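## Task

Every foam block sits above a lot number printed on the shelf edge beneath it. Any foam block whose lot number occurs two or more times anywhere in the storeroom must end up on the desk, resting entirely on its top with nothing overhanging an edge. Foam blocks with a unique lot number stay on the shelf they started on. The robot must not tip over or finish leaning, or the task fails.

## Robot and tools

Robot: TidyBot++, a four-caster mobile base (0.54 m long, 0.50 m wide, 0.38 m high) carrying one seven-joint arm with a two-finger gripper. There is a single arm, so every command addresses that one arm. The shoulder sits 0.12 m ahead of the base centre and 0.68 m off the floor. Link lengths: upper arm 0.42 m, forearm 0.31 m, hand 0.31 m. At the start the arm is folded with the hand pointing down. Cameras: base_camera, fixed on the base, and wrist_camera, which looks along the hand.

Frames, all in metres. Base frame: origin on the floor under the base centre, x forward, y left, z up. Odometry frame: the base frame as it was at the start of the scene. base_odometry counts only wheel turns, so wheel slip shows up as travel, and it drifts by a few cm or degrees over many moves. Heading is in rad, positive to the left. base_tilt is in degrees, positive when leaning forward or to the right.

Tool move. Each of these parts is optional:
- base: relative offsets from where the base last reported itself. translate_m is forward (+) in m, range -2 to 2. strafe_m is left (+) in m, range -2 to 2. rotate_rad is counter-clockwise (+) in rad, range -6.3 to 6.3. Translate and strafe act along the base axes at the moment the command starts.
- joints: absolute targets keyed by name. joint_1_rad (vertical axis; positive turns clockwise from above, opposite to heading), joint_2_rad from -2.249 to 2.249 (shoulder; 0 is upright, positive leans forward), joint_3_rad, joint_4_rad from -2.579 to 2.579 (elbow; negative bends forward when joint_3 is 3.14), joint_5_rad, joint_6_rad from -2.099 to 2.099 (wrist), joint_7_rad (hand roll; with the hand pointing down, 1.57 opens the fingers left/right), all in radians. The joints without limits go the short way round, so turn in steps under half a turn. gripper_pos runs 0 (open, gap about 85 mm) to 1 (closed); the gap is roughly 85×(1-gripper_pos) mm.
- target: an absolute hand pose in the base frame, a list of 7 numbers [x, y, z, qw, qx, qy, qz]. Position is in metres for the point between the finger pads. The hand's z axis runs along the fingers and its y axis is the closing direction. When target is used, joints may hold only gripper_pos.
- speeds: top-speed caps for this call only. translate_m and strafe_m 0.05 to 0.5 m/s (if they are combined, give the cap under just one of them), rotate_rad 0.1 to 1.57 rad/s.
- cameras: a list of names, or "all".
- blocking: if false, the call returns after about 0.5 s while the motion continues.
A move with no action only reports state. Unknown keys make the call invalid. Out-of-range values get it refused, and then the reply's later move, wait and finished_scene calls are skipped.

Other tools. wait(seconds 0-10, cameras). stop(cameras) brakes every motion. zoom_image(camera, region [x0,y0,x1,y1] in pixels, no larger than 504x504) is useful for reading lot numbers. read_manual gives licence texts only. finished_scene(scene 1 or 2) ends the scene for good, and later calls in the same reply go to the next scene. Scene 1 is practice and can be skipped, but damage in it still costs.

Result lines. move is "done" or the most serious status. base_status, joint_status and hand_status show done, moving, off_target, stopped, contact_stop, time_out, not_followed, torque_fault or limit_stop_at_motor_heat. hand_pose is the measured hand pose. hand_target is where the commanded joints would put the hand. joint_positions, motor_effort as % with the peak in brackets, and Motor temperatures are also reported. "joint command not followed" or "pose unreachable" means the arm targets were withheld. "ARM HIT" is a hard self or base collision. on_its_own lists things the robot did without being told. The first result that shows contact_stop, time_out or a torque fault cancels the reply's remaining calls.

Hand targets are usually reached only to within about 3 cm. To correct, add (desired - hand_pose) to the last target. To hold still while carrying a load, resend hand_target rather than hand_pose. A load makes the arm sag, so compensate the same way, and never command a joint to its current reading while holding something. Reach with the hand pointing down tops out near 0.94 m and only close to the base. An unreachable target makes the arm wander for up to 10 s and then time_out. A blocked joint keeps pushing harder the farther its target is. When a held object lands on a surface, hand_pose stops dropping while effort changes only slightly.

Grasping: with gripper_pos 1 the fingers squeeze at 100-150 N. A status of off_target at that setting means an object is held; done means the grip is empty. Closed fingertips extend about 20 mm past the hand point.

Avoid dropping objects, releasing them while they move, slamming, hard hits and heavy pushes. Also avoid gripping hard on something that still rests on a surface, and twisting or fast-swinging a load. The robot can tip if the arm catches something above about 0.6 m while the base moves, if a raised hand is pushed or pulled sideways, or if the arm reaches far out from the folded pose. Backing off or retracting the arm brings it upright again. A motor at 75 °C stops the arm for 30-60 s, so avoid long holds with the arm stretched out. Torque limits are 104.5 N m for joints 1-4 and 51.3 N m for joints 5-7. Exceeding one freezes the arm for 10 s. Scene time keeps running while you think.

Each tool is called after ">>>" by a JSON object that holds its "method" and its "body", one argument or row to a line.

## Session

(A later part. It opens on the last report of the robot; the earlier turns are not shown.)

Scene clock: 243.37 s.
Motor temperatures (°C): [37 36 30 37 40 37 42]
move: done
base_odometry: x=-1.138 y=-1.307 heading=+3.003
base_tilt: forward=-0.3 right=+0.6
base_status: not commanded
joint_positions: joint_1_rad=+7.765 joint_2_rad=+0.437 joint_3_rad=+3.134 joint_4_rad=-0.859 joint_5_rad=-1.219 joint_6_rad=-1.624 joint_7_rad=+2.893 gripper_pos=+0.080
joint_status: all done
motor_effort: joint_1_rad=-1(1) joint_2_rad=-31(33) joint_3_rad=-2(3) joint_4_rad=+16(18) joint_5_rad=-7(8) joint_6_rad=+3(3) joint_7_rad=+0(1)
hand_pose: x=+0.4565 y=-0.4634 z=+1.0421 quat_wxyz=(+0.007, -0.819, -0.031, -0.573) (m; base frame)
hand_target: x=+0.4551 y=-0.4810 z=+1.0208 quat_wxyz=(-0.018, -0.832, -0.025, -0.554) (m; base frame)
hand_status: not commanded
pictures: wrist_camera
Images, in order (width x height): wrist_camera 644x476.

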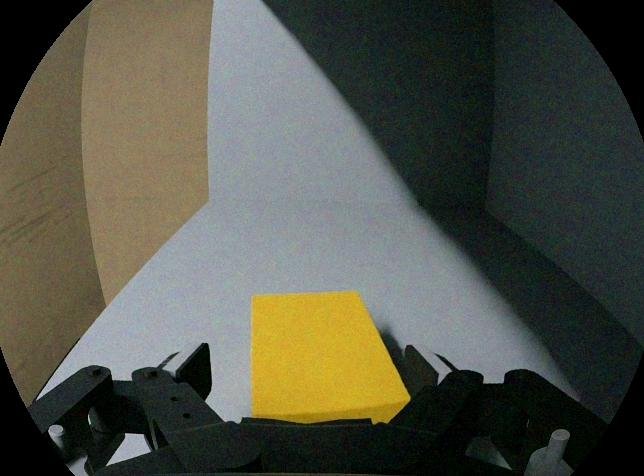

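>>> {"method": "move", "body": {
  "joints": {"joint_1_rad": 7.797},
  "cameras": ["wrist_camera"]
}}

Scene clock: 244.23 s.
Motor temperatures (°C): [37 36 30 37 40 37 42]
move: done
base_odometry: x=-1.138 y=-1.307 heading=+3.003
base_tilt: forward=-0.3 right=+0.6
base_status: not commanded
joint_positions: joint_1_rad=+7.788 joint_2_rad=+0.437 joint_3_rad=+3.134 joint_4_rad=-0.859 joint_5_rad=-1.219 joint_6_rad=-1.624 joint_7_rad=+2.893 gripper_pos=+0.080
joint_status: all done
motor_effort: joint_1_rad=+0(2) joint_2_rad=-31(32) joint_3_rad=-2(3) joint_4_rad=+17(17) joint_5_rad=-8(8) joint_6_rad=+2(3) joint_7_rad=+0(1)
hand_pose: x=+0.4459 y=-0.4710 z=+1.0421 quat_wxyz=(+0.001, -0.819, -0.021, -0.573) (m; base frame)
hand_target: x=+0.4346 y=-0.4946 z=+1.0208 quat_wxyz=(-0.029, -0.832, -0.007, -0.554) (m; base frame)
hand_status: not commanded
pictures: wrist_camera
Images, in order (width x height): wrist_camera 644x476.

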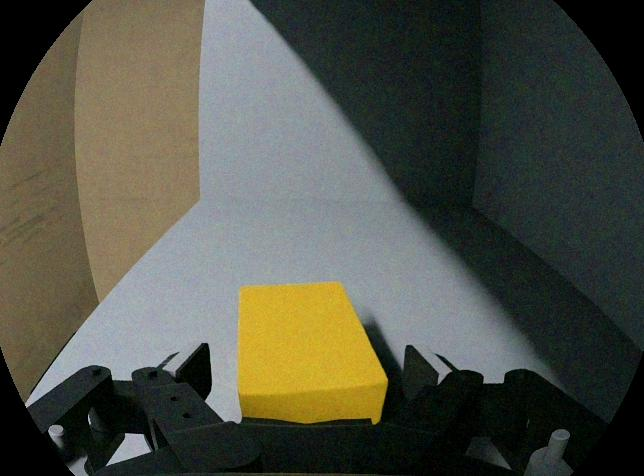

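>>> {"method": "move", "body": {
  "base": {"translate_m": 0.027},
  "speeds": {"translate_m": 0.05},
  "cameras": ["wrist_camera"]
}}

Scene clock: 245.50 s.
Motor temperatures (°C): [37 36 30 37 40 37 42]
move: done
base_odometry: x=-1.165 y=-1.303 heading=+3.003
base_tilt: forward=-0.3 right=+0.6
base_status: done
joint_positions: joint_1_rad=+7.789 joint_2_rad=+0.436 joint_3_rad=+3.134 joint_4_rad=-0.859 joint_5_rad=-1.219 joint_6_rad=-1.624 joint_7_rad=+2.893 gripper_pos=+0.080
joint_status: not commanded
motor_effort: joint_1_rad=+0(4) joint_2_rad=-32(32) joint_3_rad=-2(4) joint_4_rad=+17(17) joint_5_rad=-7(8) joint_6_rad=+2(3) joint_7_rad=+0(1)
hand_pose: x=+0.4451 y=-0.4714 z=+1.0423 quat_wxyz=(+0.000, -0.819, -0.021, -0.573) (m; base frame)
hand_target: x=+0.4346 y=-0.4946 z=+1.0208 quat_wxyz=(-0.029, -0.832, -0.007, -0.554) (m; base frame)
hand_status: not commanded
pictures: wrist_camera
Images, in order (width x height): wrist_camera 644x476.

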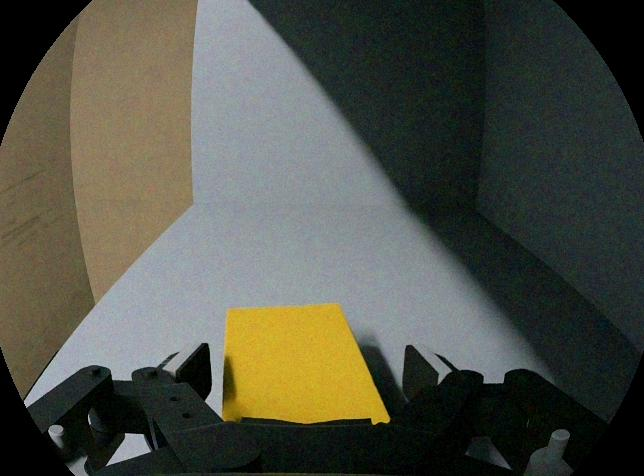

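>>> {"method": "move", "body": {
  "joints": {"joint_2_rad": 0.437, "joint_4_rad": -0.922, "joint_6_rad": -1.567, "joint_7_rad": 2.957},
  "cameras": ["wrist_camera"]
}}

Scene clock: 246.47 s.
Motor temperatures (°C): [37 36 30 37 40 37 42]
move: done
base_odometry: x=-1.165 y=-1.303 heading=+3.003
base_tilt: forward=-0.3 right=+0.6
base_status: not commanded
joint_positions: joint_1_rad=+7.789 joint_2_rad=+0.434 joint_3_rad=+3.134 joint_4_rad=-0.897 joint_5_rad=-1.219 joint_6_rad=-1.619 joint_7_rad=+2.915 gripper_pos=+0.080
joint_status: all done
motor_effort: joint_1_rad=-1(1) joint_2_rad=-31(34) joint_3_rad=-2(3) joint_4_rad=+16(18) joint_5_rad=-8(8) joint_6_rad=+2(3) joint_7_rad=+0(1)
hand_pose: x=+0.4452 y=-0.4713 z=+1.0316 quat_wxyz=(+0.007, -0.819, -0.018, -0.573) (m; base frame)
hand_target: x=+0.4346 y=-0.4953 z=+1.0090 quat_wxyz=(-0.023, -0.833, -0.004, -0.553) (m; base frame)
hand_status: not commanded
pictures: wrist_camera
Images, in order (width x height): wrist_camera 644x476.

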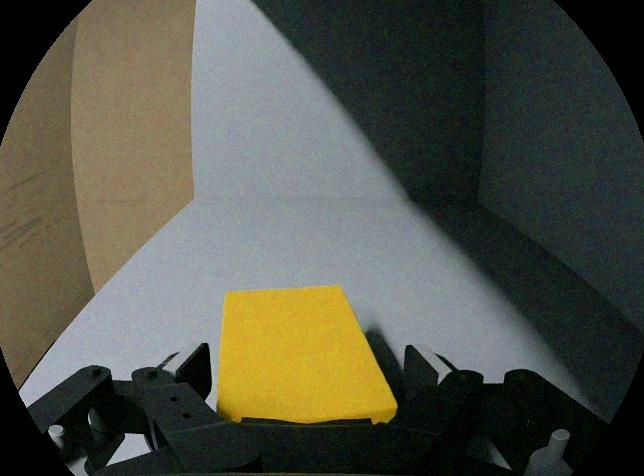

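>>> {"method": "move", "body": {
  "joints": {"joint_4_rad": -0.945, "joint_6_rad": -1.562, "joint_7_rad": 2.972},
  "cameras": []
}}

>>> {"method": "move", "body": {
  "joints": {"gripper_pos": 0.25},
  "cameras": ["wrist_camera"]
}}

Scene clock: 247.30 s.
Motor temperatures (°C): [37 36 30 37 40 37 42]
move: done
base_odometry: x=-1.165 y=-1.303 heading=+3.003
base_tilt: forward=-0.3 right=+0.6
base_status: not commanded
joint_positions: joint_1_rad=+7.789 joint_2_rad=+0.434 joint_3_rad=+3.134 joint_4_rad=-0.920 joint_5_rad=-1.219 joint_6_rad=-1.614 joint_7_rad=+2.931 gripper_pos=+0.080
joint_status: all done
motor_effort: joint_1_rad=-1(1) joint_2_rad=-31(33) joint_3_rad=-2(3) joint_4_rad=+17(18) joint_5_rad=-8(8) joint_6_rad=+2(3) joint_7_rad=+0(1)
hand_pose: x=+0.4453 y=-0.4717 z=+1.0249 quat_wxyz=(+0.009, -0.819, -0.017, -0.573) (m; base frame)
hand_target: x=+0.4346 y=-0.4955 z=+1.0016 quat_wxyz=(-0.020, -0.833, -0.003, -0.553) (m; base frame)
hand_status: not commanded
pictures: none
No camera images: "cameras" was empty.

Scene clock: 247.90 s.
Motor temperatures (°C): [37 36 30 37 40 37 42]
move: done
base_odometry: x=-1.165 y=-1.303 heading=+3.003
base_tilt: forward=-0.3 right=+0.6
base_status: not commanded
joint_positions: joint_1_rad=+7.789 joint_2_rad=+0.434 joint_3_rad=+3.134 joint_4_rad=-0.920 joint_5_rad=-1.219 joint_6_rad=-1.614 joint_7_rad=+2.931 gripper_pos=+0.250
joint_status: all done
motor_effort: joint_1_rad=+0(1) joint_2_rad=-31(32) joint_3_rad=-3(3) joint_4_rad=+16(17) joint_5_rad=-7(8) joint_6_rad=+2(3) joint_7_rad=+0(1)
hand_pose: x=+0.4453 y=-0.4717 z=+1.0249 quat_wxyz=(+0.009, -0.819, -0.017, -0.573) (m; base frame)
hand_target: x=+0.4346 y=-0.4955 z=+1.0016 quat_wxyz=(-0.020, -0.833, -0.003, -0.553) (m; base frame)
hand_status: not commanded
pictures: wrist_camera
Images, in order (width x height): wrist_camera 644x476.

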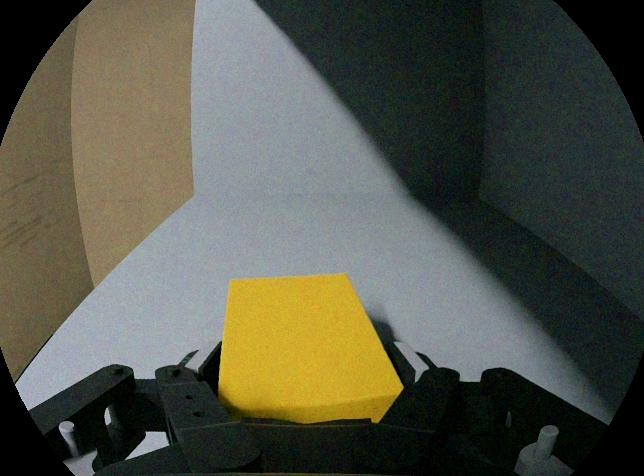

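>>> {"method": "move", "body": {
  "joints": {"gripper_pos": 0.38},
  "cameras": []
}}

>>> {"method": "move", "body": {
  "joints": {"gripper_pos": 0.47},
  "cameras": ["wrist_camera"]
}}

Scene clock: 248.60 s.
Motor temperatures (°C): [37 36 30 37 40 37 42]
move: done
base_odometry: x=-1.165 y=-1.303 heading=+3.003
base_tilt: forward=-0.3 right=+0.6
base_status: not commanded
joint_positions: joint_1_rad=+7.790 joint_2_rad=+0.432 joint_3_rad=+3.134 joint_4_rad=-0.920 joint_5_rad=-1.219 joint_6_rad=-1.614 joint_7_rad=+2.931 gripper_pos=+0.365
joint_status: all done
motor_effort: joint_1_rad=+0(2) joint_2_rad=-31(32) joint_3_rad=-2(3) joint_4_rad=+16(17) joint_5_rad=-7(8) joint_6_rad=+1(2) joint_7_rad=+0(1)
hand_pose: x=+0.4453 y=-0.4714 z=+1.0257 quat_wxyz=(+0.008, -0.819, -0.017, -0.573) (m; base frame)
hand_target: x=+0.4346 y=-0.4955 z=+1.0016 quat_wxyz=(-0.020, -0.833, -0.003, -0.553) (m; base frame)
hand_status: not commanded
pictures: none
No camera images: "cameras" was empty.

Scene clock: 249.10 s.
Motor temperatures (°C): [37 36 30 37 40 37 42]
move: off_target
base_odometry: x=-1.165 y=-1.303 heading=+3.003
base_tilt: forward=-0.3 right=+0.6
base_status: not commanded
joint_positions: joint_1_rad=+7.790 joint_2_rad=+0.432 joint_3_rad=+3.134 joint_4_rad=-0.920 joint_5_rad=-1.219 joint_6_rad=-1.613 joint_7_rad=+2.931 gripper_pos=+0.384
joint_status: gripper_pos off_target (ended at +0.384, target +0.470)
motor_effort: joint_1_rad=-1(2) joint_2_rad=-30(31) joint_3_rad=-2(2) joint_4_rad=+16(18) joint_5_rad=-7(7) joint_6_rad=+2(2) joint_7_rad=+0(0)
hand_pose: x=+0.4453 y=-0.4714 z=+1.0258 quat_wxyz=(+0.008, -0.819, -0.017, -0.573) (m; base frame)
hand_target: x=+0.4346 y=-0.4955 z=+1.0016 quat_wxyz=(-0.020, -0.833, -0.003, -0.553) (m; base frame)
hand_status: not commanded
pictures: wrist_camera
Images, in order (width x height): wrist_camera 644x476.

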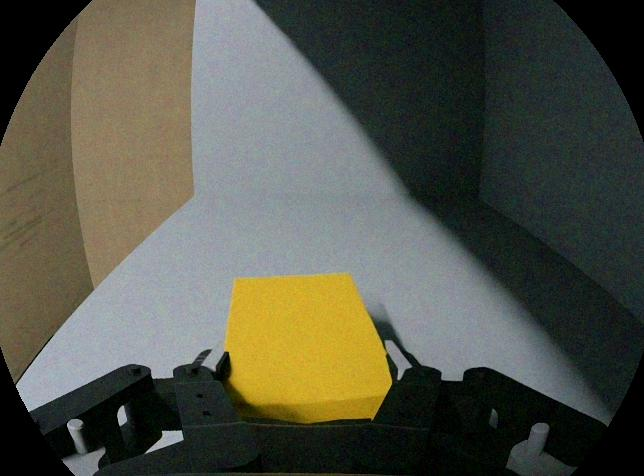

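>>> {"method": "move", "body": {
  "joints": {"gripper_pos": 0.6},
  "cameras": ["wrist_camera"]
}}

Scene clock: 249.77 s.
Motor temperatures (°C): [37 36 30 37 40 37 42]
move: off_target
base_odometry: x=-1.165 y=-1.303 heading=+3.003
base_tilt: forward=-0.3 right=+0.6
base_status: not commanded
joint_positions: joint_1_rad=+7.790 joint_2_rad=+0.432 joint_3_rad=+3.134 joint_4_rad=-0.920 joint_5_rad=-1.219 joint_6_rad=-1.613 joint_7_rad=+2.931 gripper_pos=+0.384
joint_status: gripper_pos off_target (ended at +0.384, target +0.600)
motor_effort: joint_1_rad=-1(1) joint_2_rad=-30(31) joint_3_rad=-2(3) joint_4_rad=+16(17) joint_5_rad=-7(7) joint_6_rad=+2(2) joint_7_rad=+0(0)
hand_pose: x=+0.4453 y=-0.4714 z=+1.0258 quat_wxyz=(+0.008, -0.819, -0.017, -0.573) (m; base frame)
hand_target: x=+0.4346 y=-0.4955 z=+1.0016 quat_wxyz=(-0.020, -0.833, -0.003, -0.553) (m; base frame)
hand_status: not commanded
pictures: wrist_camera
Images, in order (width x height): wrist_camera 644x476.

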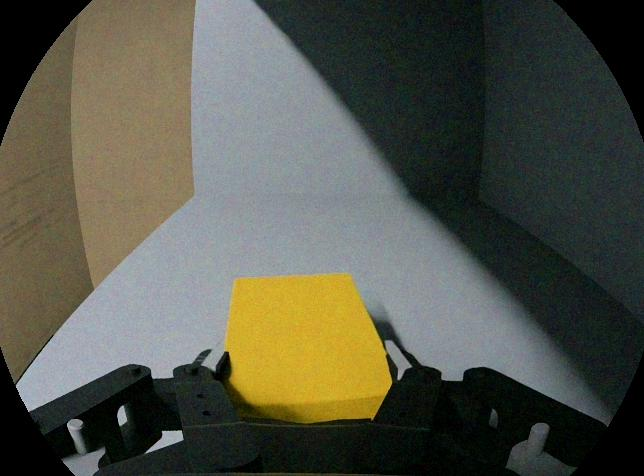

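>>> {"method": "move", "body": {
  "joints": {"joint_2_rad": 0.505, "joint_4_rad": -0.65, "joint_6_rad": -1.73, "joint_7_rad": 2.70},
  "cameras": ["wrist_camera"]
}}

Scene clock: 252.80 s.
Motor temperatures (°C): [37 36 30 37 40 37 42]
move: done
base_odometry: x=-1.165 y=-1.303 heading=+3.003
base_tilt: forward=-0.3 right=+0.6
base_status: not commanded
joint_positions: joint_1_rad=+7.790 joint_2_rad=+0.473 joint_3_rad=+3.134 joint_4_rad=-0.666 joint_5_rad=-1.219 joint_6_rad=-1.682 joint_7_rad=+2.745 gripper_pos=+0.384
joint_status: all done
motor_effort: joint_1_rad=+0(1) joint_2_rad=-32(33) joint_3_rad=-3(3) joint_4_rad=+15(18) joint_5_rad=-7(8) joint_6_rad=+4(4) joint_7_rad=+0(1)
hand_pose: x=+0.4432 y=-0.4687 z=+1.0776 quat_wxyz=(+0.001, -0.823, -0.020, -0.568) (m; base frame)
hand_target: x=+0.4300 y=-0.4782 z=+1.0459 quat_wxyz=(+0.026, -0.843, +0.006, -0.537) (m; base frame)
hand_status: not commanded
pictures: wrist_camera
Images, in order (width x height): wrist_camera 644x476.

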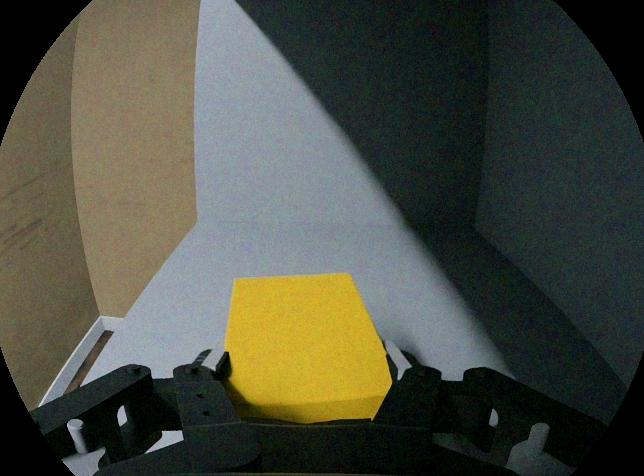

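>>> {"method": "move", "body": {
  "base": {"strafe_m": 0.34},
  "speeds": {"strafe_m": 0.2},
  "cameras": ["wrist_camera", "base_camera"]
}}

Scene clock: 255.80 s.
Motor temperatures (°C): [37 36 30 37 40 37 42]
move: done
base_odometry: x=-1.213 y=-1.640 heading=+3.003
base_tilt: forward=-0.4 right=+0.6
base_status: done
joint_positions: joint_1_rad=+7.790 joint_2_rad=+0.487 joint_3_rad=+3.134 joint_4_rad=-0.665 joint_5_rad=-1.219 joint_6_rad=-1.685 joint_7_rad=+2.743 gripper_pos=+0.384
joint_status: not commanded
motor_effort: joint_1_rad=+0(1) joint_2_rad=-32(35) joint_3_rad=-3(3) joint_4_rad=+16(17) joint_5_rad=-7(8) joint_6_rad=+4(4) joint_7_rad=+0(1)
hand_pose: x=+0.4433 y=-0.4730 z=+1.0710 quat_wxyz=(+0.007, -0.823, -0.016, -0.567) (m; base frame)
hand_target: x=+0.4300 y=-0.4782 z=+1.0459 quat_wxyz=(+0.026, -0.843, +0.006, -0.537) (m; base frame)
hand_status: not commanded
pictures: base_camera, wrist_camera
Images, in order (width x height): base_camera 644x364, wrist_camera 644x476.

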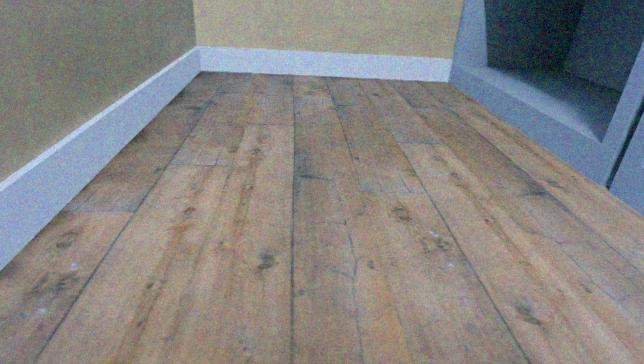

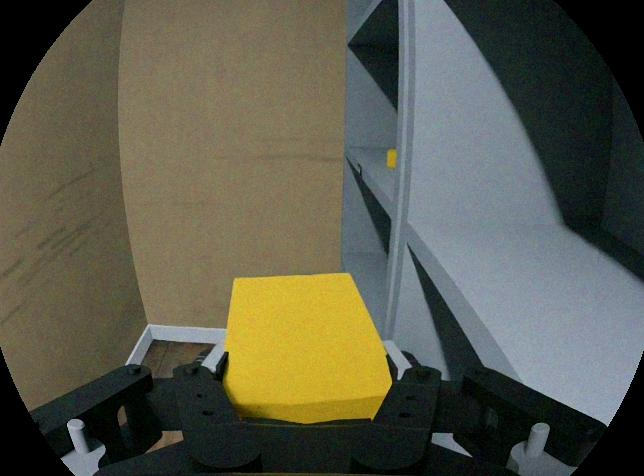

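>>> {"method": "move", "body": {
  "joints": {"joint_1_rad": 6.283, "joint_2_rad": -0.29, "joint_4_rad": -2.09, "joint_5_rad": -0.07, "joint_6_rad": -0.32, "joint_7_rad": 1.54},
  "base": {"rotate_rad": 0.06},
  "cameras": ["wrist_camera", "base_camera"]
}}

Scene clock: 261.20 s.
Motor temperatures (°C): [37 36 30 37 40 37 42]
move: done
base_odometry: x=-1.213 y=-1.640 heading=+3.063
base_tilt: forward=-0.3 right=+0.6
base_status: done
joint_positions: joint_1_rad=+6.301 joint_2_rad=-0.278 joint_3_rad=+3.135 joint_4_rad=-2.060 joint_5_rad=-0.142 joint_6_rad=-0.378 joint_7_rad=+1.585 gripper_pos=+0.384
joint_status: all done
motor_effort: joint_1_rad=-1(4) joint_2_rad=-10(34) joint_3_rad=+1(5) joint_4_rad=+22(23) joint_5_rad=+0(8) joint_6_rad=+7(8) joint_7_rad=+0(1)
hand_pose: x=+0.5700 y=+0.0124 z=+0.8488 quat_wxyz=(+0.047, -0.880, +0.045, -0.471) (m; base frame)
hand_target: x=+0.5704 y=+0.0083 z=+0.8514 quat_wxyz=(+0.033, -0.871, +0.037, -0.488) (m; base frame)
hand_status: not commanded
pictures: base_camera, wrist_camera
Images, in order (width x height): base_camera 644x364, wrist_camera 644x476.

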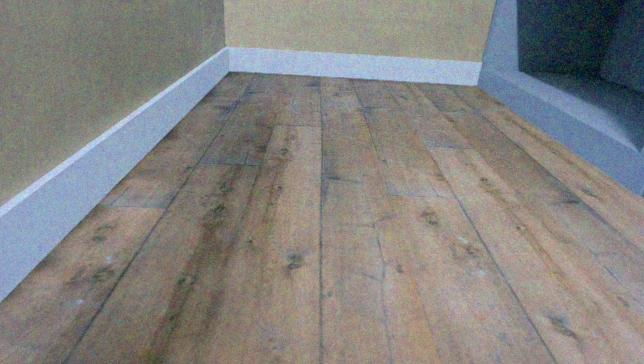

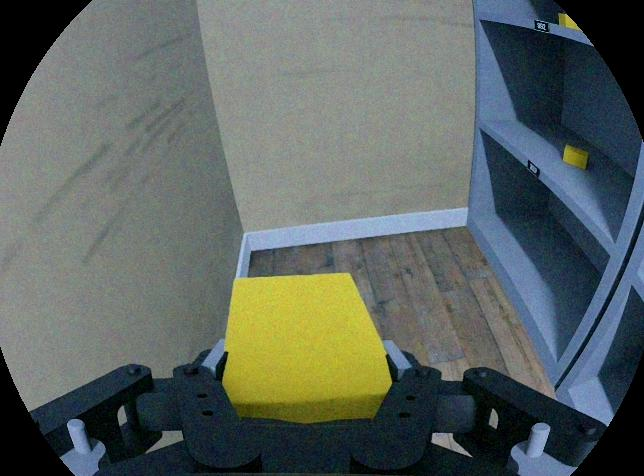

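>>> {"method": "move", "body": {
  "joints": {"joint_1_rad": 6.263, "joint_2_rad": -0.74, "joint_4_rad": -2.15, "joint_6_rad": -0.73},
  "base": {"translate_m": -2.0},
  "cameras": ["wrist_camera", "base_camera"]
}}

Scene clock: 267.60 s.
Motor temperatures (°C): [37 36 30 37 40 37 42]
move: done
base_odometry: x=+0.781 y=-1.797 heading=+3.063
base_tilt: forward=-0.4 right=+0.6
base_status: done
joint_positions: joint_1_rad=+6.283 joint_2_rad=-0.733 joint_3_rad=+3.135 joint_4_rad=-2.119 joint_5_rad=-0.139 joint_6_rad=-0.685 joint_7_rad=+1.583 gripper_pos=+0.384
joint_status: all done
motor_effort: joint_1_rad=+0(1) joint_2_rad=+3(15) joint_3_rad=+1(2) joint_4_rad=+22(23) joint_5_rad=+0(1) joint_6_rad=+8(9) joint_7_rad=+0(1)
hand_pose: x=+0.4191 y=+0.0312 z=+0.9045 quat_wxyz=(+0.062, -0.858, +0.015, -0.509) (m; base frame)
hand_target: x=+0.4073 y=+0.0217 z=+0.8756 quat_wxyz=(+0.045, -0.877, +0.016, -0.479) (m; base frame)
hand_status: not commanded
pictures: base_camera, wrist_camera
Images, in order (width x height): base_camera 644x364, wrist_camera 644x476.

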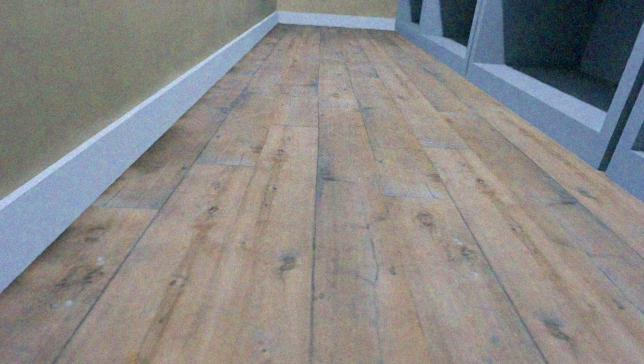

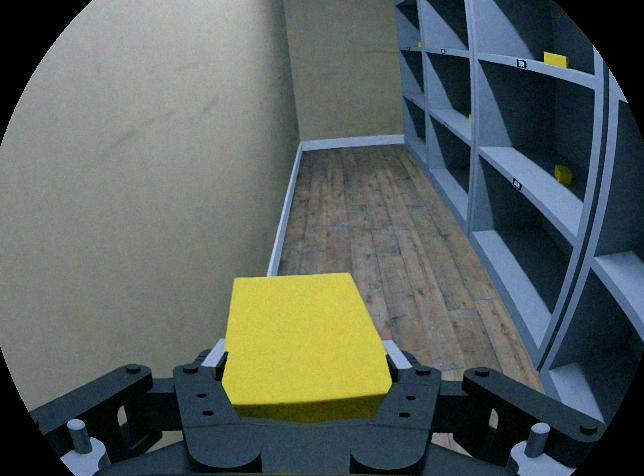

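>>> {"method": "move", "body": {
  "base": {"translate_m": -0.475},
  "cameras": ["wrist_camera", "base_camera"]
}}

Scene clock: 270.17 s.
Motor temperatures (°C): [37 36 30 37 40 37 42]
move: done
base_odometry: x=+1.255 y=-1.835 heading=+3.063
base_tilt: forward=-0.4 right=+0.6
base_status: done
joint_positions: joint_1_rad=+6.283 joint_2_rad=-0.739 joint_3_rad=+3.135 joint_4_rad=-2.120 joint_5_rad=-0.139 joint_6_rad=-0.686 joint_7_rad=+1.583 gripper_pos=+0.384
joint_status: not commanded
motor_effort: joint_1_rad=-1(1) joint_2_rad=+3(6) joint_3_rad=+1(2) joint_4_rad=+23(23) joint_5_rad=+0(0) joint_6_rad=+8(9) joint_7_rad=+0(1)
hand_pose: x=+0.4175 y=+0.0312 z=+0.9055 quat_wxyz=(+0.062, -0.858, +0.015, -0.511) (m; base frame)
hand_target: x=+0.4073 y=+0.0217 z=+0.8756 quat_wxyz=(+0.045, -0.877, +0.016, -0.479) (m; base frame)
hand_status: not commanded
pictures: base_camera, wrist_camera
Images, in order (width x height): base_camera 644x364, wrist_camera 644x476.

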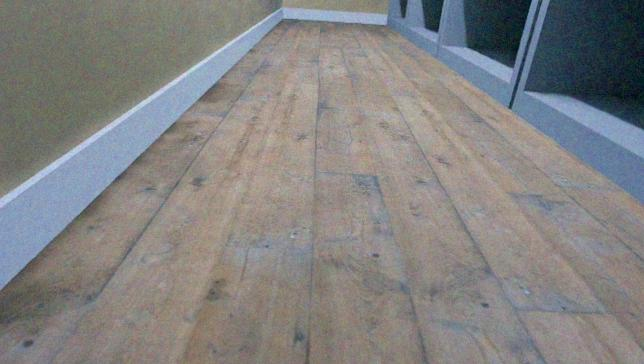

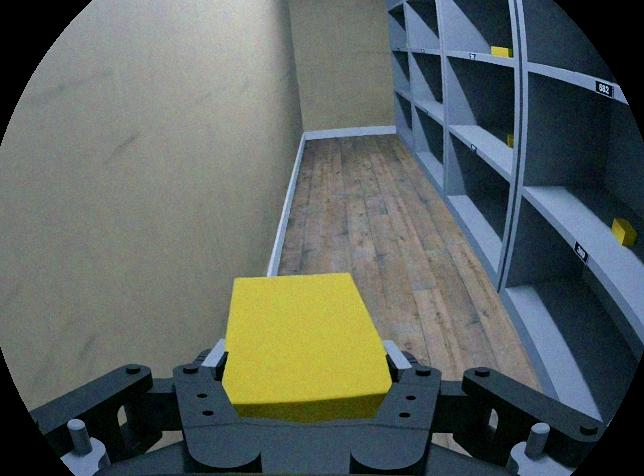

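>>> {"method": "move", "body": {
  "base": {"strafe_m": -2.0},
  "cameras": ["wrist_camera", "base_camera"]
}}

Scene clock: 276.23 s.
Motor temperatures (°C): [37 36 30 37 40 37 42]
move: done
base_odometry: x=+1.413 y=+0.159 heading=+3.062
base_tilt: forward=-0.3 right=+0.6
base_status: done
joint_positions: joint_1_rad=+6.281 joint_2_rad=-0.739 joint_3_rad=+3.136 joint_4_rad=-2.120 joint_5_rad=-0.136 joint_6_rad=-0.686 joint_7_rad=+1.583 gripper_pos=+0.384
joint_status: not commanded
motor_effort: joint_1_rad=-1(1) joint_2_rad=+4(4) joint_3_rad=+1(3) joint_4_rad=+21(23) joint_5_rad=+0(1) joint_6_rad=+8(9) joint_7_rad=+0(1)
hand_pose: x=+0.4174 y=+0.0310 z=+0.9052 quat_wxyz=(+0.061, -0.858, +0.014, -0.510) (m; base frame)
hand_target: x=+0.4073 y=+0.0217 z=+0.8756 quat_wxyz=(+0.045, -0.877, +0.016, -0.479) (m; base frame)
hand_status: not commanded
pictures: base_camera, wrist_camera
Images, in order (width x height): base_camera 644x364, wrist_camera 644x476.

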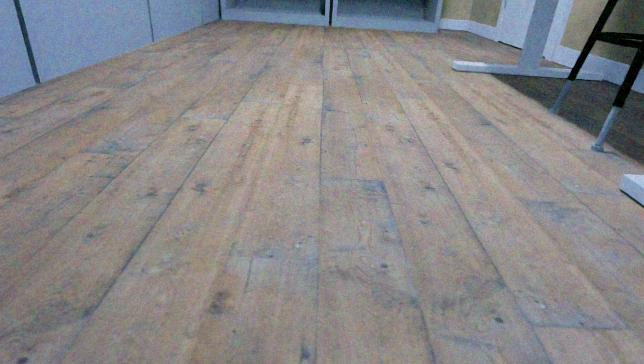

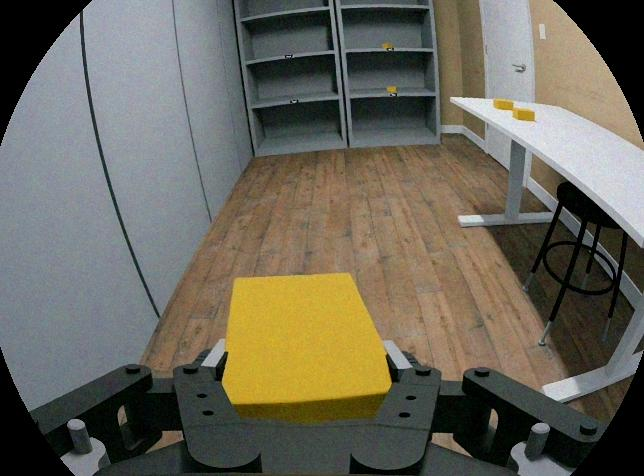

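>>> {"method": "zoom_image", "body": {
  "camera": "wrist_camera",
  "region": [430, 70, 644, 260]
}}

Scaled by 2.355.

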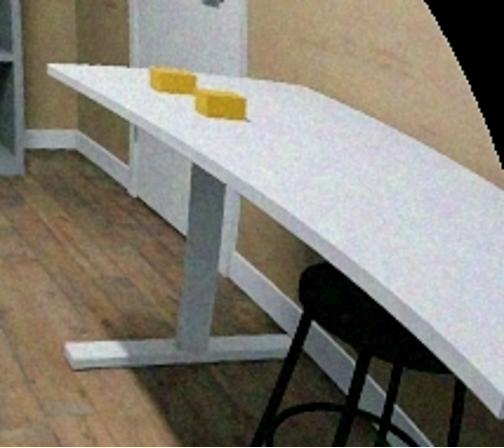

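>>> {"method": "move", "body": {
  "base": {"translate_m": 0.95, "strafe_m": -0.15},
  "cameras": ["wrist_camera", "base_camera"]
}}

Scene clock: 281.67 s.
Motor temperatures (°C): [37 36 30 37 40 37 42]
move: done
base_odometry: x=+0.478 y=+0.384 heading=+3.062
base_tilt: forward=-0.4 right=+0.6
base_status: done
joint_positions: joint_1_rad=+6.281 joint_2_rad=-0.739 joint_3_rad=+3.136 joint_4_rad=-2.121 joint_5_rad=-0.136 joint_6_rad=-0.687 joint_7_rad=+1.583 gripper_pos=+0.384
joint_status: not commanded
motor_effort: joint_1_rad=+0(1) joint_2_rad=+3(6) joint_3_rad=+1(2) joint_4_rad=+21(23) joint_5_rad=+0(0) joint_6_rad=+8(9) joint_7_rad=+0(1)
hand_pose: x=+0.4173 y=+0.0310 z=+0.9048 quat_wxyz=(+0.061, -0.858, +0.014, -0.510) (m; base frame)
hand_target: x=+0.4073 y=+0.0217 z=+0.8756 quat_wxyz=(+0.045, -0.877, +0.016, -0.479) (m; base frame)
hand_status: not commanded
pictures: base_camera, wrist_camera
Images, in order (width x height): base_camera 644x364, wrist_camera 644x476.

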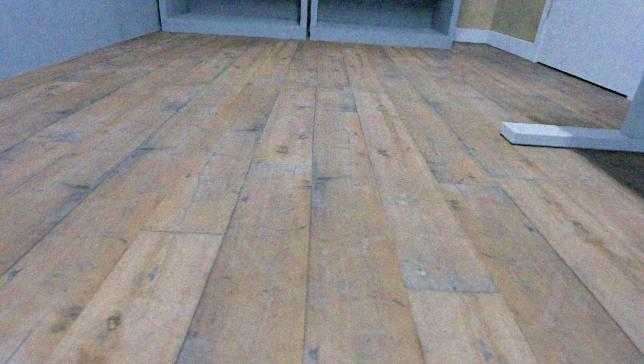

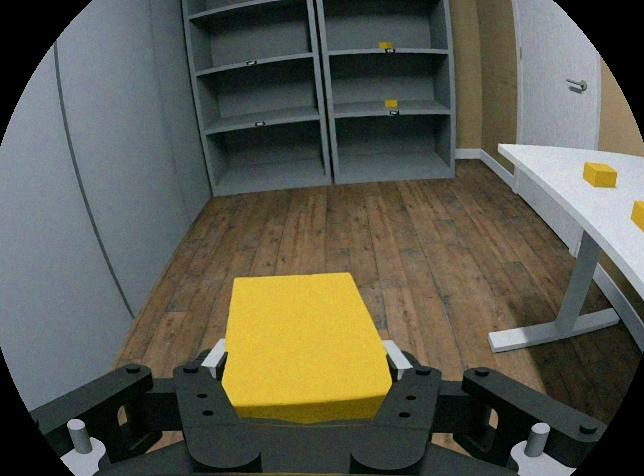

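>>> {"method": "zoom_image", "body": {
  "camera": "base_camera",
  "region": [140, 0, 644, 364]
}}

Scaled by 1.000.

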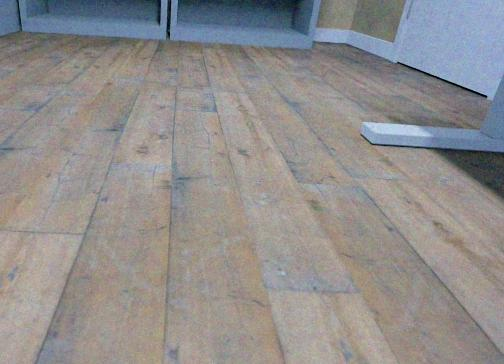

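>>> {"method": "move", "body": {
  "joints": {"joint_1_rad": 7.875},
  "cameras": ["wrist_camera"]
}}

Scene clock: 285.90 s.
Motor temperatures (°C): [37 36 30 37 40 37 42]
move: done
base_odometry: x=+0.478 y=+0.384 heading=+3.062
base_tilt: forward=-0.3 right=+0.6
base_status: not commanded
joint_positions: joint_1_rad=+7.856 joint_2_rad=-0.739 joint_3_rad=+3.136 joint_4_rad=-2.121 joint_5_rad=-0.136 joint_6_rad=-0.687 joint_7_rad=+1.583 gripper_pos=+0.384
joint_status: all done
motor_effort: joint_1_rad=-1(2) joint_2_rad=+4(4) joint_3_rad=+1(2) joint_4_rad=+22(23) joint_5_rad=+0(0) joint_6_rad=+8(9) joint_7_rad=+0(1)
hand_pose: x=+0.1486 y=-0.2985 z=+0.9048 quat_wxyz=(-0.318, -0.595, +0.618, -0.403) (m; base frame)
hand_target: x=+0.1288 y=-0.2890 z=+0.8756 quat_wxyz=(-0.314, -0.595, +0.644, -0.364) (m; base frame)
hand_status: not commanded
pictures: wrist_camera
Images, in order (width x height): wrist_camera 644x476.

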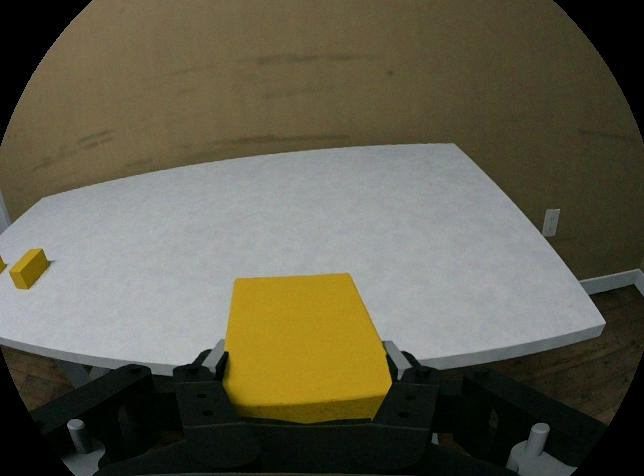

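>>> {"method": "move", "body": {
  "joints": {"joint_2_rad": 0.125, "joint_4_rad": -1.885, "joint_5_rad": 0.07, "joint_6_rad": 0.15},
  "cameras": ["wrist_camera"]
}}

Scene clock: 290.87 s.
Motor temperatures (°C): [37 36 30 37 40 37 42]
move: done
base_odometry: x=+0.478 y=+0.384 heading=+3.062
base_tilt: forward=-0.3 right=+0.6
base_status: not commanded
joint_positions: joint_1_rad=+7.861 joint_2_rad=+0.106 joint_3_rad=+3.137 joint_4_rad=-1.902 joint_5_rad=+0.000 joint_6_rad=+0.091 joint_7_rad=+1.582 gripper_pos=+0.385
joint_status: all done
motor_effort: joint_1_rad=+0(1) joint_2_rad=-23(26) joint_3_rad=+0(2) joint_4_rad=+21(23) joint_5_rad=+1(2) joint_6_rad=+8(9) joint_7_rad=+0(1)
hand_pose: x=+0.1191 y=-0.6221 z=+0.8614 quat_wxyz=(-0.409, -0.581, +0.576, -0.404) (m; base frame)
hand_target: x=+0.1102 y=-0.6352 z=+0.8767 quat_wxyz=(-0.432, -0.574, +0.560, -0.413) (m; base frame)
hand_status: not commanded
pictures: wrist_camera
Images, in order (width x height): wrist_camera 644x476.

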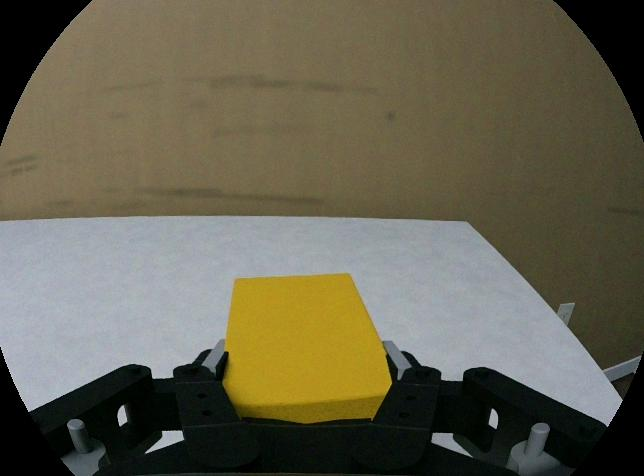

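>>> {"method": "move", "body": {
  "joints": {"joint_2_rad": 0.203, "joint_4_rad": -2.062, "joint_6_rad": 0.355},
  "cameras": ["wrist_camera"]
}}

Scene clock: 293.13 s.
Motor temperatures (°C): [37 36 30 37 40 37 42]
move: done
base_odometry: x=+0.478 y=+0.384 heading=+3.062
base_tilt: forward=-0.3 right=+0.6
base_status: not commanded
joint_positions: joint_1_rad=+7.861 joint_2_rad=+0.187 joint_3_rad=+3.137 joint_4_rad=-2.041 joint_5_rad=+0.001 joint_6_rad=+0.297 joint_7_rad=+1.582 gripper_pos=+0.385
joint_status: all done
motor_effort: joint_1_rad=-1(1) joint_2_rad=-25(27) joint_3_rad=+0(0) joint_4_rad=+19(22) joint_5_rad=+1(1) joint_6_rad=+8(10) joint_7_rad=+0(1)
hand_pose: x=+0.1191 y=-0.6184 z=+0.7935 quat_wxyz=(-0.405, -0.584, +0.579, -0.400) (m; base frame)
hand_target: x=+0.1149 y=-0.6199 z=+0.7890 quat_wxyz=(-0.413, -0.586, +0.568, -0.404) (m; base frame)
hand_status: not commanded
pictures: wrist_camera
Images, in order (width x height): wrist_camera 644x476.

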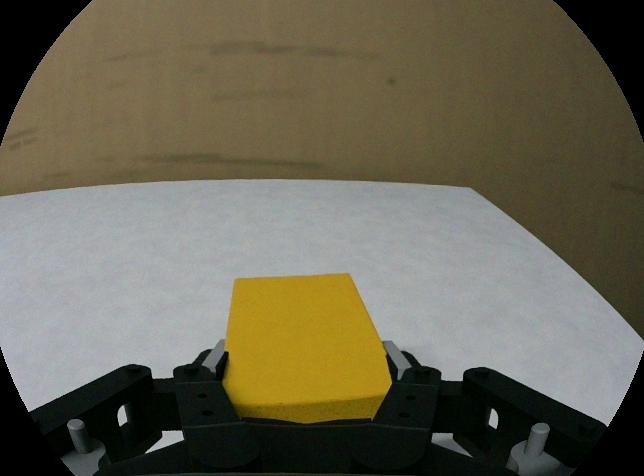

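>>> {"method": "move", "body": {
  "joints": {"joint_2_rad": 0.2236, "joint_4_rad": -2.084, "joint_6_rad": 0.397},
  "cameras": ["wrist_camera"]
}}

>>> {"method": "move", "body": {
  "joints": {"joint_2_rad": 0.2339, "joint_4_rad": -2.095, "joint_6_rad": 0.418},
  "cameras": ["wrist_camera"]
}}

Scene clock: 294.07 s.
Motor temperatures (°C): [37 36 30 37 40 37 42]
move: done
base_odometry: x=+0.478 y=+0.384 heading=+3.062
base_tilt: forward=-0.3 right=+0.6
base_status: not commanded
joint_positions: joint_1_rad=+7.861 joint_2_rad=+0.201 joint_3_rad=+3.137 joint_4_rad=-2.059 joint_5_rad=+0.001 joint_6_rad=+0.346 joint_7_rad=+1.582 gripper_pos=+0.385
joint_status: all done
motor_effort: joint_1_rad=+0(1) joint_2_rad=-25(26) joint_3_rad=+0(0) joint_4_rad=+18(19) joint_5_rad=+1(1) joint_6_rad=+8(9) joint_7_rad=-1(1)
hand_pose: x=+0.1191 y=-0.6197 z=+0.7896 quat_wxyz=(-0.410, -0.581, +0.575, -0.405) (m; base frame)
hand_target: x=+0.1157 y=-0.6195 z=+0.7769 quat_wxyz=(-0.411, -0.587, +0.568, -0.405) (m; base frame)
hand_status: not commanded
pictures: wrist_camera
Images, in order (width x height): wrist_camera 644x476.

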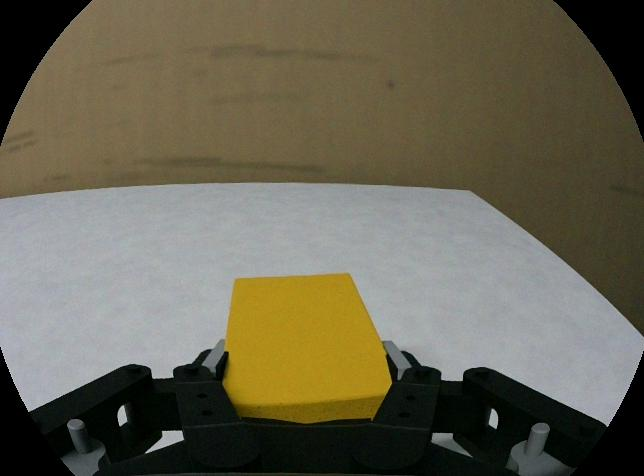

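Scene clock: 294.60 s.
Motor temperatures (°C): [37 36 30 37 40 37 42]
move: done
base_odometry: x=+0.478 y=+0.384 heading=+3.062
base_tilt: forward=-0.3 right=+0.6
base_status: not commanded
joint_positions: joint_1_rad=+7.861 joint_2_rad=+0.209 joint_3_rad=+3.137 joint_4_rad=-2.068 joint_5_rad=+0.001 joint_6_rad=+0.367 joint_7_rad=+1.582 gripper_pos=+0.385
joint_status: all done
motor_effort: joint_1_rad=+0(1) joint_2_rad=-25(26) joint_3_rad=+0(0) joint_4_rad=+19(19) joint_5_rad=+1(1) joint_6_rad=+8(10) joint_7_rad=+0(1)
hand_pose: x=+0.1191 y=-0.6200 z=+0.7860 quat_wxyz=(-0.411, -0.580, +0.574, -0.406) (m; base frame)
hand_target: x=+0.1162 y=-0.6191 z=+0.7709 quat_wxyz=(-0.411, -0.587, +0.568, -0.405) (m; base frame)
hand_status: not commanded
pictures: wrist_camera
Images, in order (width x height): wrist_camera 644x476.

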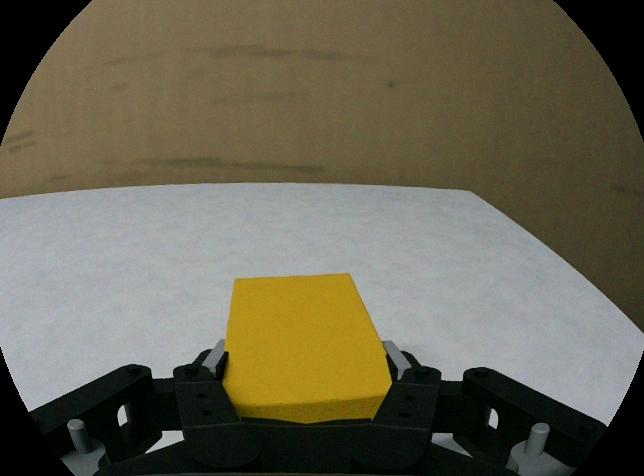

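>>> {"method": "move", "body": {
  "joints": {"joint_2_rad": 0.2440, "joint_4_rad": -2.106, "joint_6_rad": 0.439},
  "cameras": []
}}

>>> {"method": "move", "body": {
  "joints": {"joint_2_rad": 0.2500, "joint_4_rad": -2.112, "joint_6_rad": 0.451},
  "cameras": ["wrist_camera"]
}}

Scene clock: 295.40 s.
Motor temperatures (°C): [37 36 30 37 40 37 42]
move: done
base_odometry: x=+0.478 y=+0.384 heading=+3.062
base_tilt: forward=-0.3 right=+0.6
base_status: not commanded
joint_positions: joint_1_rad=+7.861 joint_2_rad=+0.218 joint_3_rad=+3.137 joint_4_rad=-2.079 joint_5_rad=+0.001 joint_6_rad=+0.389 joint_7_rad=+1.582 gripper_pos=+0.385
joint_status: all done
motor_effort: joint_1_rad=-1(1) joint_2_rad=-25(26) joint_3_rad=+0(0) joint_4_rad=+17(19) joint_5_rad=+1(1) joint_6_rad=+9(9) joint_7_rad=+0(1)
hand_pose: x=+0.1191 y=-0.6199 z=+0.7809 quat_wxyz=(-0.412, -0.580, +0.574, -0.407) (m; base frame)
hand_target: x=+0.1166 y=-0.6186 z=+0.7651 quat_wxyz=(-0.410, -0.587, +0.568, -0.406) (m; base frame)
hand_status: not commanded
pictures: none
No camera images: "cameras" was empty.

Scene clock: 295.90 s.
Motor temperatures (°C): [37 36 30 37 40 37 42]
move: done
base_odometry: x=+0.478 y=+0.384 heading=+3.062
base_tilt: forward=-0.3 right=+0.6
base_status: not commanded
joint_positions: joint_1_rad=+7.861 joint_2_rad=+0.223 joint_3_rad=+3.137 joint_4_rad=-2.084 joint_5_rad=+0.001 joint_6_rad=+0.400 joint_7_rad=+1.582 gripper_pos=+0.385
joint_status: all done
motor_effort: joint_1_rad=-1(1) joint_2_rad=-25(26) joint_3_rad=+0(0) joint_4_rad=+17(19) joint_5_rad=+1(1) joint_6_rad=+9(9) joint_7_rad=+0(1)
hand_pose: x=+0.1191 y=-0.6199 z=+0.7782 quat_wxyz=(-0.412, -0.579, +0.574, -0.407) (m; base frame)
hand_target: x=+0.1168 y=-0.6184 z=+0.7618 quat_wxyz=(-0.410, -0.587, +0.568, -0.406) (m; base frame)
hand_status: not commanded
pictures: wrist_camera
Images, in order (width x height): wrist_camera 644x476.

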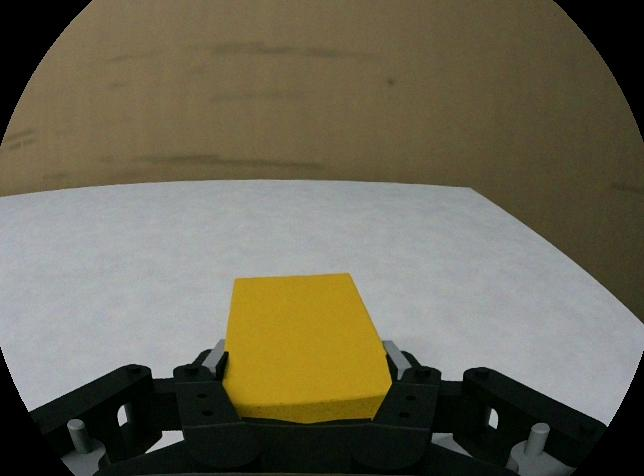

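>>> {"method": "move", "body": {
  "joints": {"joint_2_rad": 0.2560, "joint_4_rad": -2.118, "joint_6_rad": 0.463},
  "cameras": []
}}

>>> {"method": "move", "body": {
  "joints": {"joint_2_rad": 0.2620, "joint_4_rad": -2.124, "joint_6_rad": 0.475},
  "cameras": ["wrist_camera"]
}}

Scene clock: 296.63 s.
Motor temperatures (°C): [37 36 30 37 40 37 42]
move: done
base_odometry: x=+0.478 y=+0.384 heading=+3.062
base_tilt: forward=-0.4 right=+0.6
base_status: not commanded
joint_positions: joint_1_rad=+7.861 joint_2_rad=+0.229 joint_3_rad=+3.137 joint_4_rad=-2.090 joint_5_rad=+0.001 joint_6_rad=+0.412 joint_7_rad=+1.582 gripper_pos=+0.385
joint_status: all done
motor_effort: joint_1_rad=+0(1) joint_2_rad=-25(26) joint_3_rad=+0(0) joint_4_rad=+18(18) joint_5_rad=+1(1) joint_6_rad=+9(9) joint_7_rad=-1(1)
hand_pose: x=+0.1191 y=-0.6198 z=+0.7752 quat_wxyz=(-0.412, -0.579, +0.574, -0.407) (m; base frame)
hand_target: x=+0.1171 y=-0.6181 z=+0.7585 quat_wxyz=(-0.410, -0.587, +0.568, -0.406) (m; base frame)
hand_status: not commanded
pictures: none
No camera images: "cameras" was empty.

Scene clock: 297.13 s.
Motor temperatures (°C): [37 36 30 37 40 37 42]
move: done
base_odometry: x=+0.478 y=+0.384 heading=+3.062
base_tilt: forward=-0.3 right=+0.6
base_status: not commanded
joint_positions: joint_1_rad=+7.861 joint_2_rad=+0.235 joint_3_rad=+3.137 joint_4_rad=-2.096 joint_5_rad=+0.001 joint_6_rad=+0.424 joint_7_rad=+1.582 gripper_pos=+0.385
joint_status: all done
motor_effort: joint_1_rad=+0(1) joint_2_rad=-26(26) joint_3_rad=+0(0) joint_4_rad=+18(18) joint_5_rad=+1(1) joint_6_rad=+8(9) joint_7_rad=+0(0)
hand_pose: x=+0.1192 y=-0.6198 z=+0.7720 quat_wxyz=(-0.412, -0.579, +0.574, -0.407) (m; base frame)
hand_target: x=+0.1173 y=-0.6178 z=+0.7553 quat_wxyz=(-0.409, -0.587, +0.568, -0.406) (m; base frame)
hand_status: not commanded
pictures: wrist_camera
Images, in order (width x height): wrist_camera 644x476.

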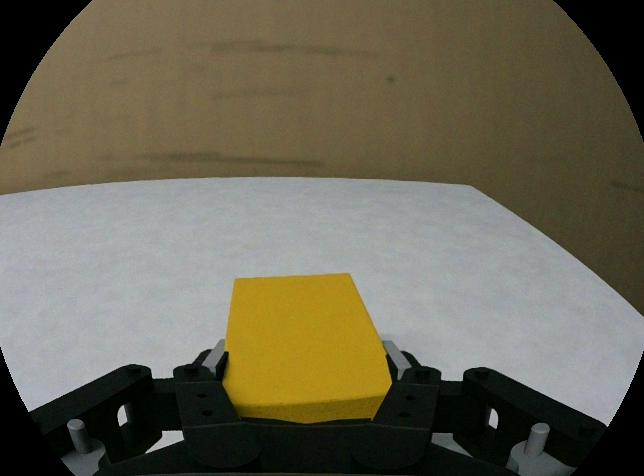

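>>> {"method": "move", "body": {
  "joints": {"joint_2_rad": 0.2660, "joint_4_rad": -2.128, "joint_6_rad": 0.483},
  "cameras": []
}}

>>> {"method": "move", "body": {
  "joints": {"joint_2_rad": 0.2700, "joint_4_rad": -2.132, "joint_6_rad": 0.491},
  "cameras": ["wrist_camera"]
}}

Scene clock: 297.80 s.
Motor temperatures (°C): [37 36 30 37 40 37 42]
move: done
base_odometry: x=+0.478 y=+0.384 heading=+3.062
base_tilt: forward=-0.3 right=+0.6
base_status: not commanded
joint_positions: joint_1_rad=+7.861 joint_2_rad=+0.239 joint_3_rad=+3.137 joint_4_rad=-2.099 joint_5_rad=+0.001 joint_6_rad=+0.431 joint_7_rad=+1.582 gripper_pos=+0.385
joint_status: all done
motor_effort: joint_1_rad=+0(1) joint_2_rad=-25(26) joint_3_rad=+0(0) joint_4_rad=+18(18) joint_5_rad=+1(1) joint_6_rad=+9(9) joint_7_rad=+0(0)
hand_pose: x=+0.1192 y=-0.6196 z=+0.7699 quat_wxyz=(-0.412, -0.579, +0.574, -0.407) (m; base frame)
hand_target: x=+0.1175 y=-0.6176 z=+0.7531 quat_wxyz=(-0.409, -0.587, +0.568, -0.407) (m; base frame)
hand_status: not commanded
pictures: none
No camera images: "cameras" was empty.

Scene clock: 298.27 s.
Motor temperatures (°C): [37 36 30 37 40 37 42]
move: done
base_odometry: x=+0.478 y=+0.384 heading=+3.062
base_tilt: forward=-0.3 right=+0.6
base_status: not commanded
joint_positions: joint_1_rad=+7.861 joint_2_rad=+0.242 joint_3_rad=+3.137 joint_4_rad=-2.103 joint_5_rad=+0.001 joint_6_rad=+0.439 joint_7_rad=+1.582 gripper_pos=+0.385
joint_status: all done
motor_effort: joint_1_rad=+0(1) joint_2_rad=-25(27) joint_3_rad=+0(0) joint_4_rad=+17(18) joint_5_rad=+1(1) joint_6_rad=+9(9) joint_7_rad=-1(1)
hand_pose: x=+0.1192 y=-0.6195 z=+0.7679 quat_wxyz=(-0.412, -0.579, +0.574, -0.407) (m; base frame)
hand_target: x=+0.1176 y=-0.6174 z=+0.7510 quat_wxyz=(-0.409, -0.587, +0.568, -0.407) (m; base frame)
hand_status: not commanded
pictures: wrist_camera
Images, in order (width x height): wrist_camera 644x476.

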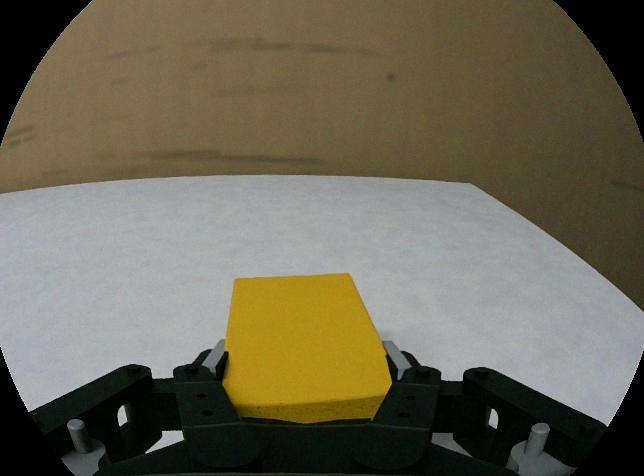

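>>> {"method": "move", "body": {
  "joints": {"joint_2_rad": 0.2740, "joint_4_rad": -2.136, "joint_6_rad": 0.499},
  "cameras": []
}}

>>> {"method": "move", "body": {
  "joints": {"joint_2_rad": 0.2770, "joint_4_rad": -2.139, "joint_6_rad": 0.505},
  "cameras": ["wrist_camera"]
}}

Scene clock: 298.90 s.
Motor temperatures (°C): [37 36 30 37 40 37 42]
move: done
base_odometry: x=+0.478 y=+0.384 heading=+3.062
base_tilt: forward=-0.3 right=+0.6
base_status: not commanded
joint_positions: joint_1_rad=+7.861 joint_2_rad=+0.246 joint_3_rad=+3.137 joint_4_rad=-2.107 joint_5_rad=+0.001 joint_6_rad=+0.447 joint_7_rad=+1.582 gripper_pos=+0.385
joint_status: all done
motor_effort: joint_1_rad=+0(1) joint_2_rad=-26(26) joint_3_rad=+0(0) joint_4_rad=+17(18) joint_5_rad=+1(1) joint_6_rad=+9(9) joint_7_rad=+0(0)
hand_pose: x=+0.1192 y=-0.6193 z=+0.7655 quat_wxyz=(-0.412, -0.579, +0.574, -0.407) (m; base frame)
hand_target: x=+0.1178 y=-0.6171 z=+0.7488 quat_wxyz=(-0.409, -0.587, +0.568, -0.407) (m; base frame)
hand_status: not commanded
pictures: none
No camera images: "cameras" was empty.

Scene clock: 299.33 s.
Motor temperatures (°C): [37 36 30 37 40 37 42]
move: done
base_odometry: x=+0.478 y=+0.384 heading=+3.062
base_tilt: forward=-0.3 right=+0.6
base_status: not commanded
joint_positions: joint_1_rad=+7.861 joint_2_rad=+0.249 joint_3_rad=+3.137 joint_4_rad=-2.110 joint_5_rad=+0.001 joint_6_rad=+0.452 joint_7_rad=+1.582 gripper_pos=+0.385
joint_status: all done
motor_effort: joint_1_rad=-1(1) joint_2_rad=-25(26) joint_3_rad=+0(0) joint_4_rad=+18(18) joint_5_rad=+1(1) joint_6_rad=+9(9) joint_7_rad=+0(0)
hand_pose: x=+0.1192 y=-0.6192 z=+0.7641 quat_wxyz=(-0.412, -0.579, +0.574, -0.407) (m; base frame)
hand_target: x=+0.1179 y=-0.6170 z=+0.7472 quat_wxyz=(-0.409, -0.587, +0.568, -0.407) (m; base frame)
hand_status: not commanded
pictures: wrist_camera
Images, in order (width x height): wrist_camera 644x476.

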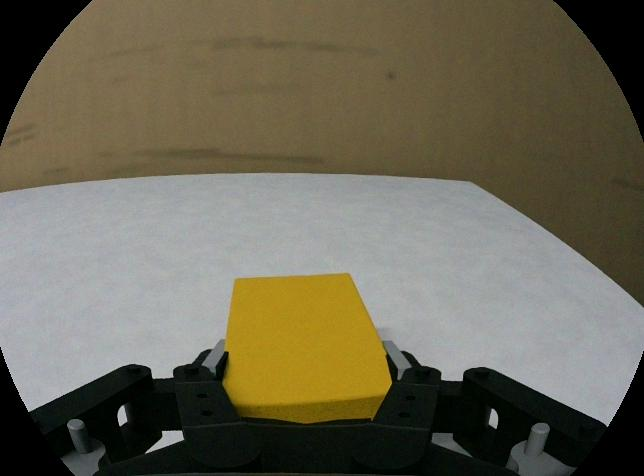

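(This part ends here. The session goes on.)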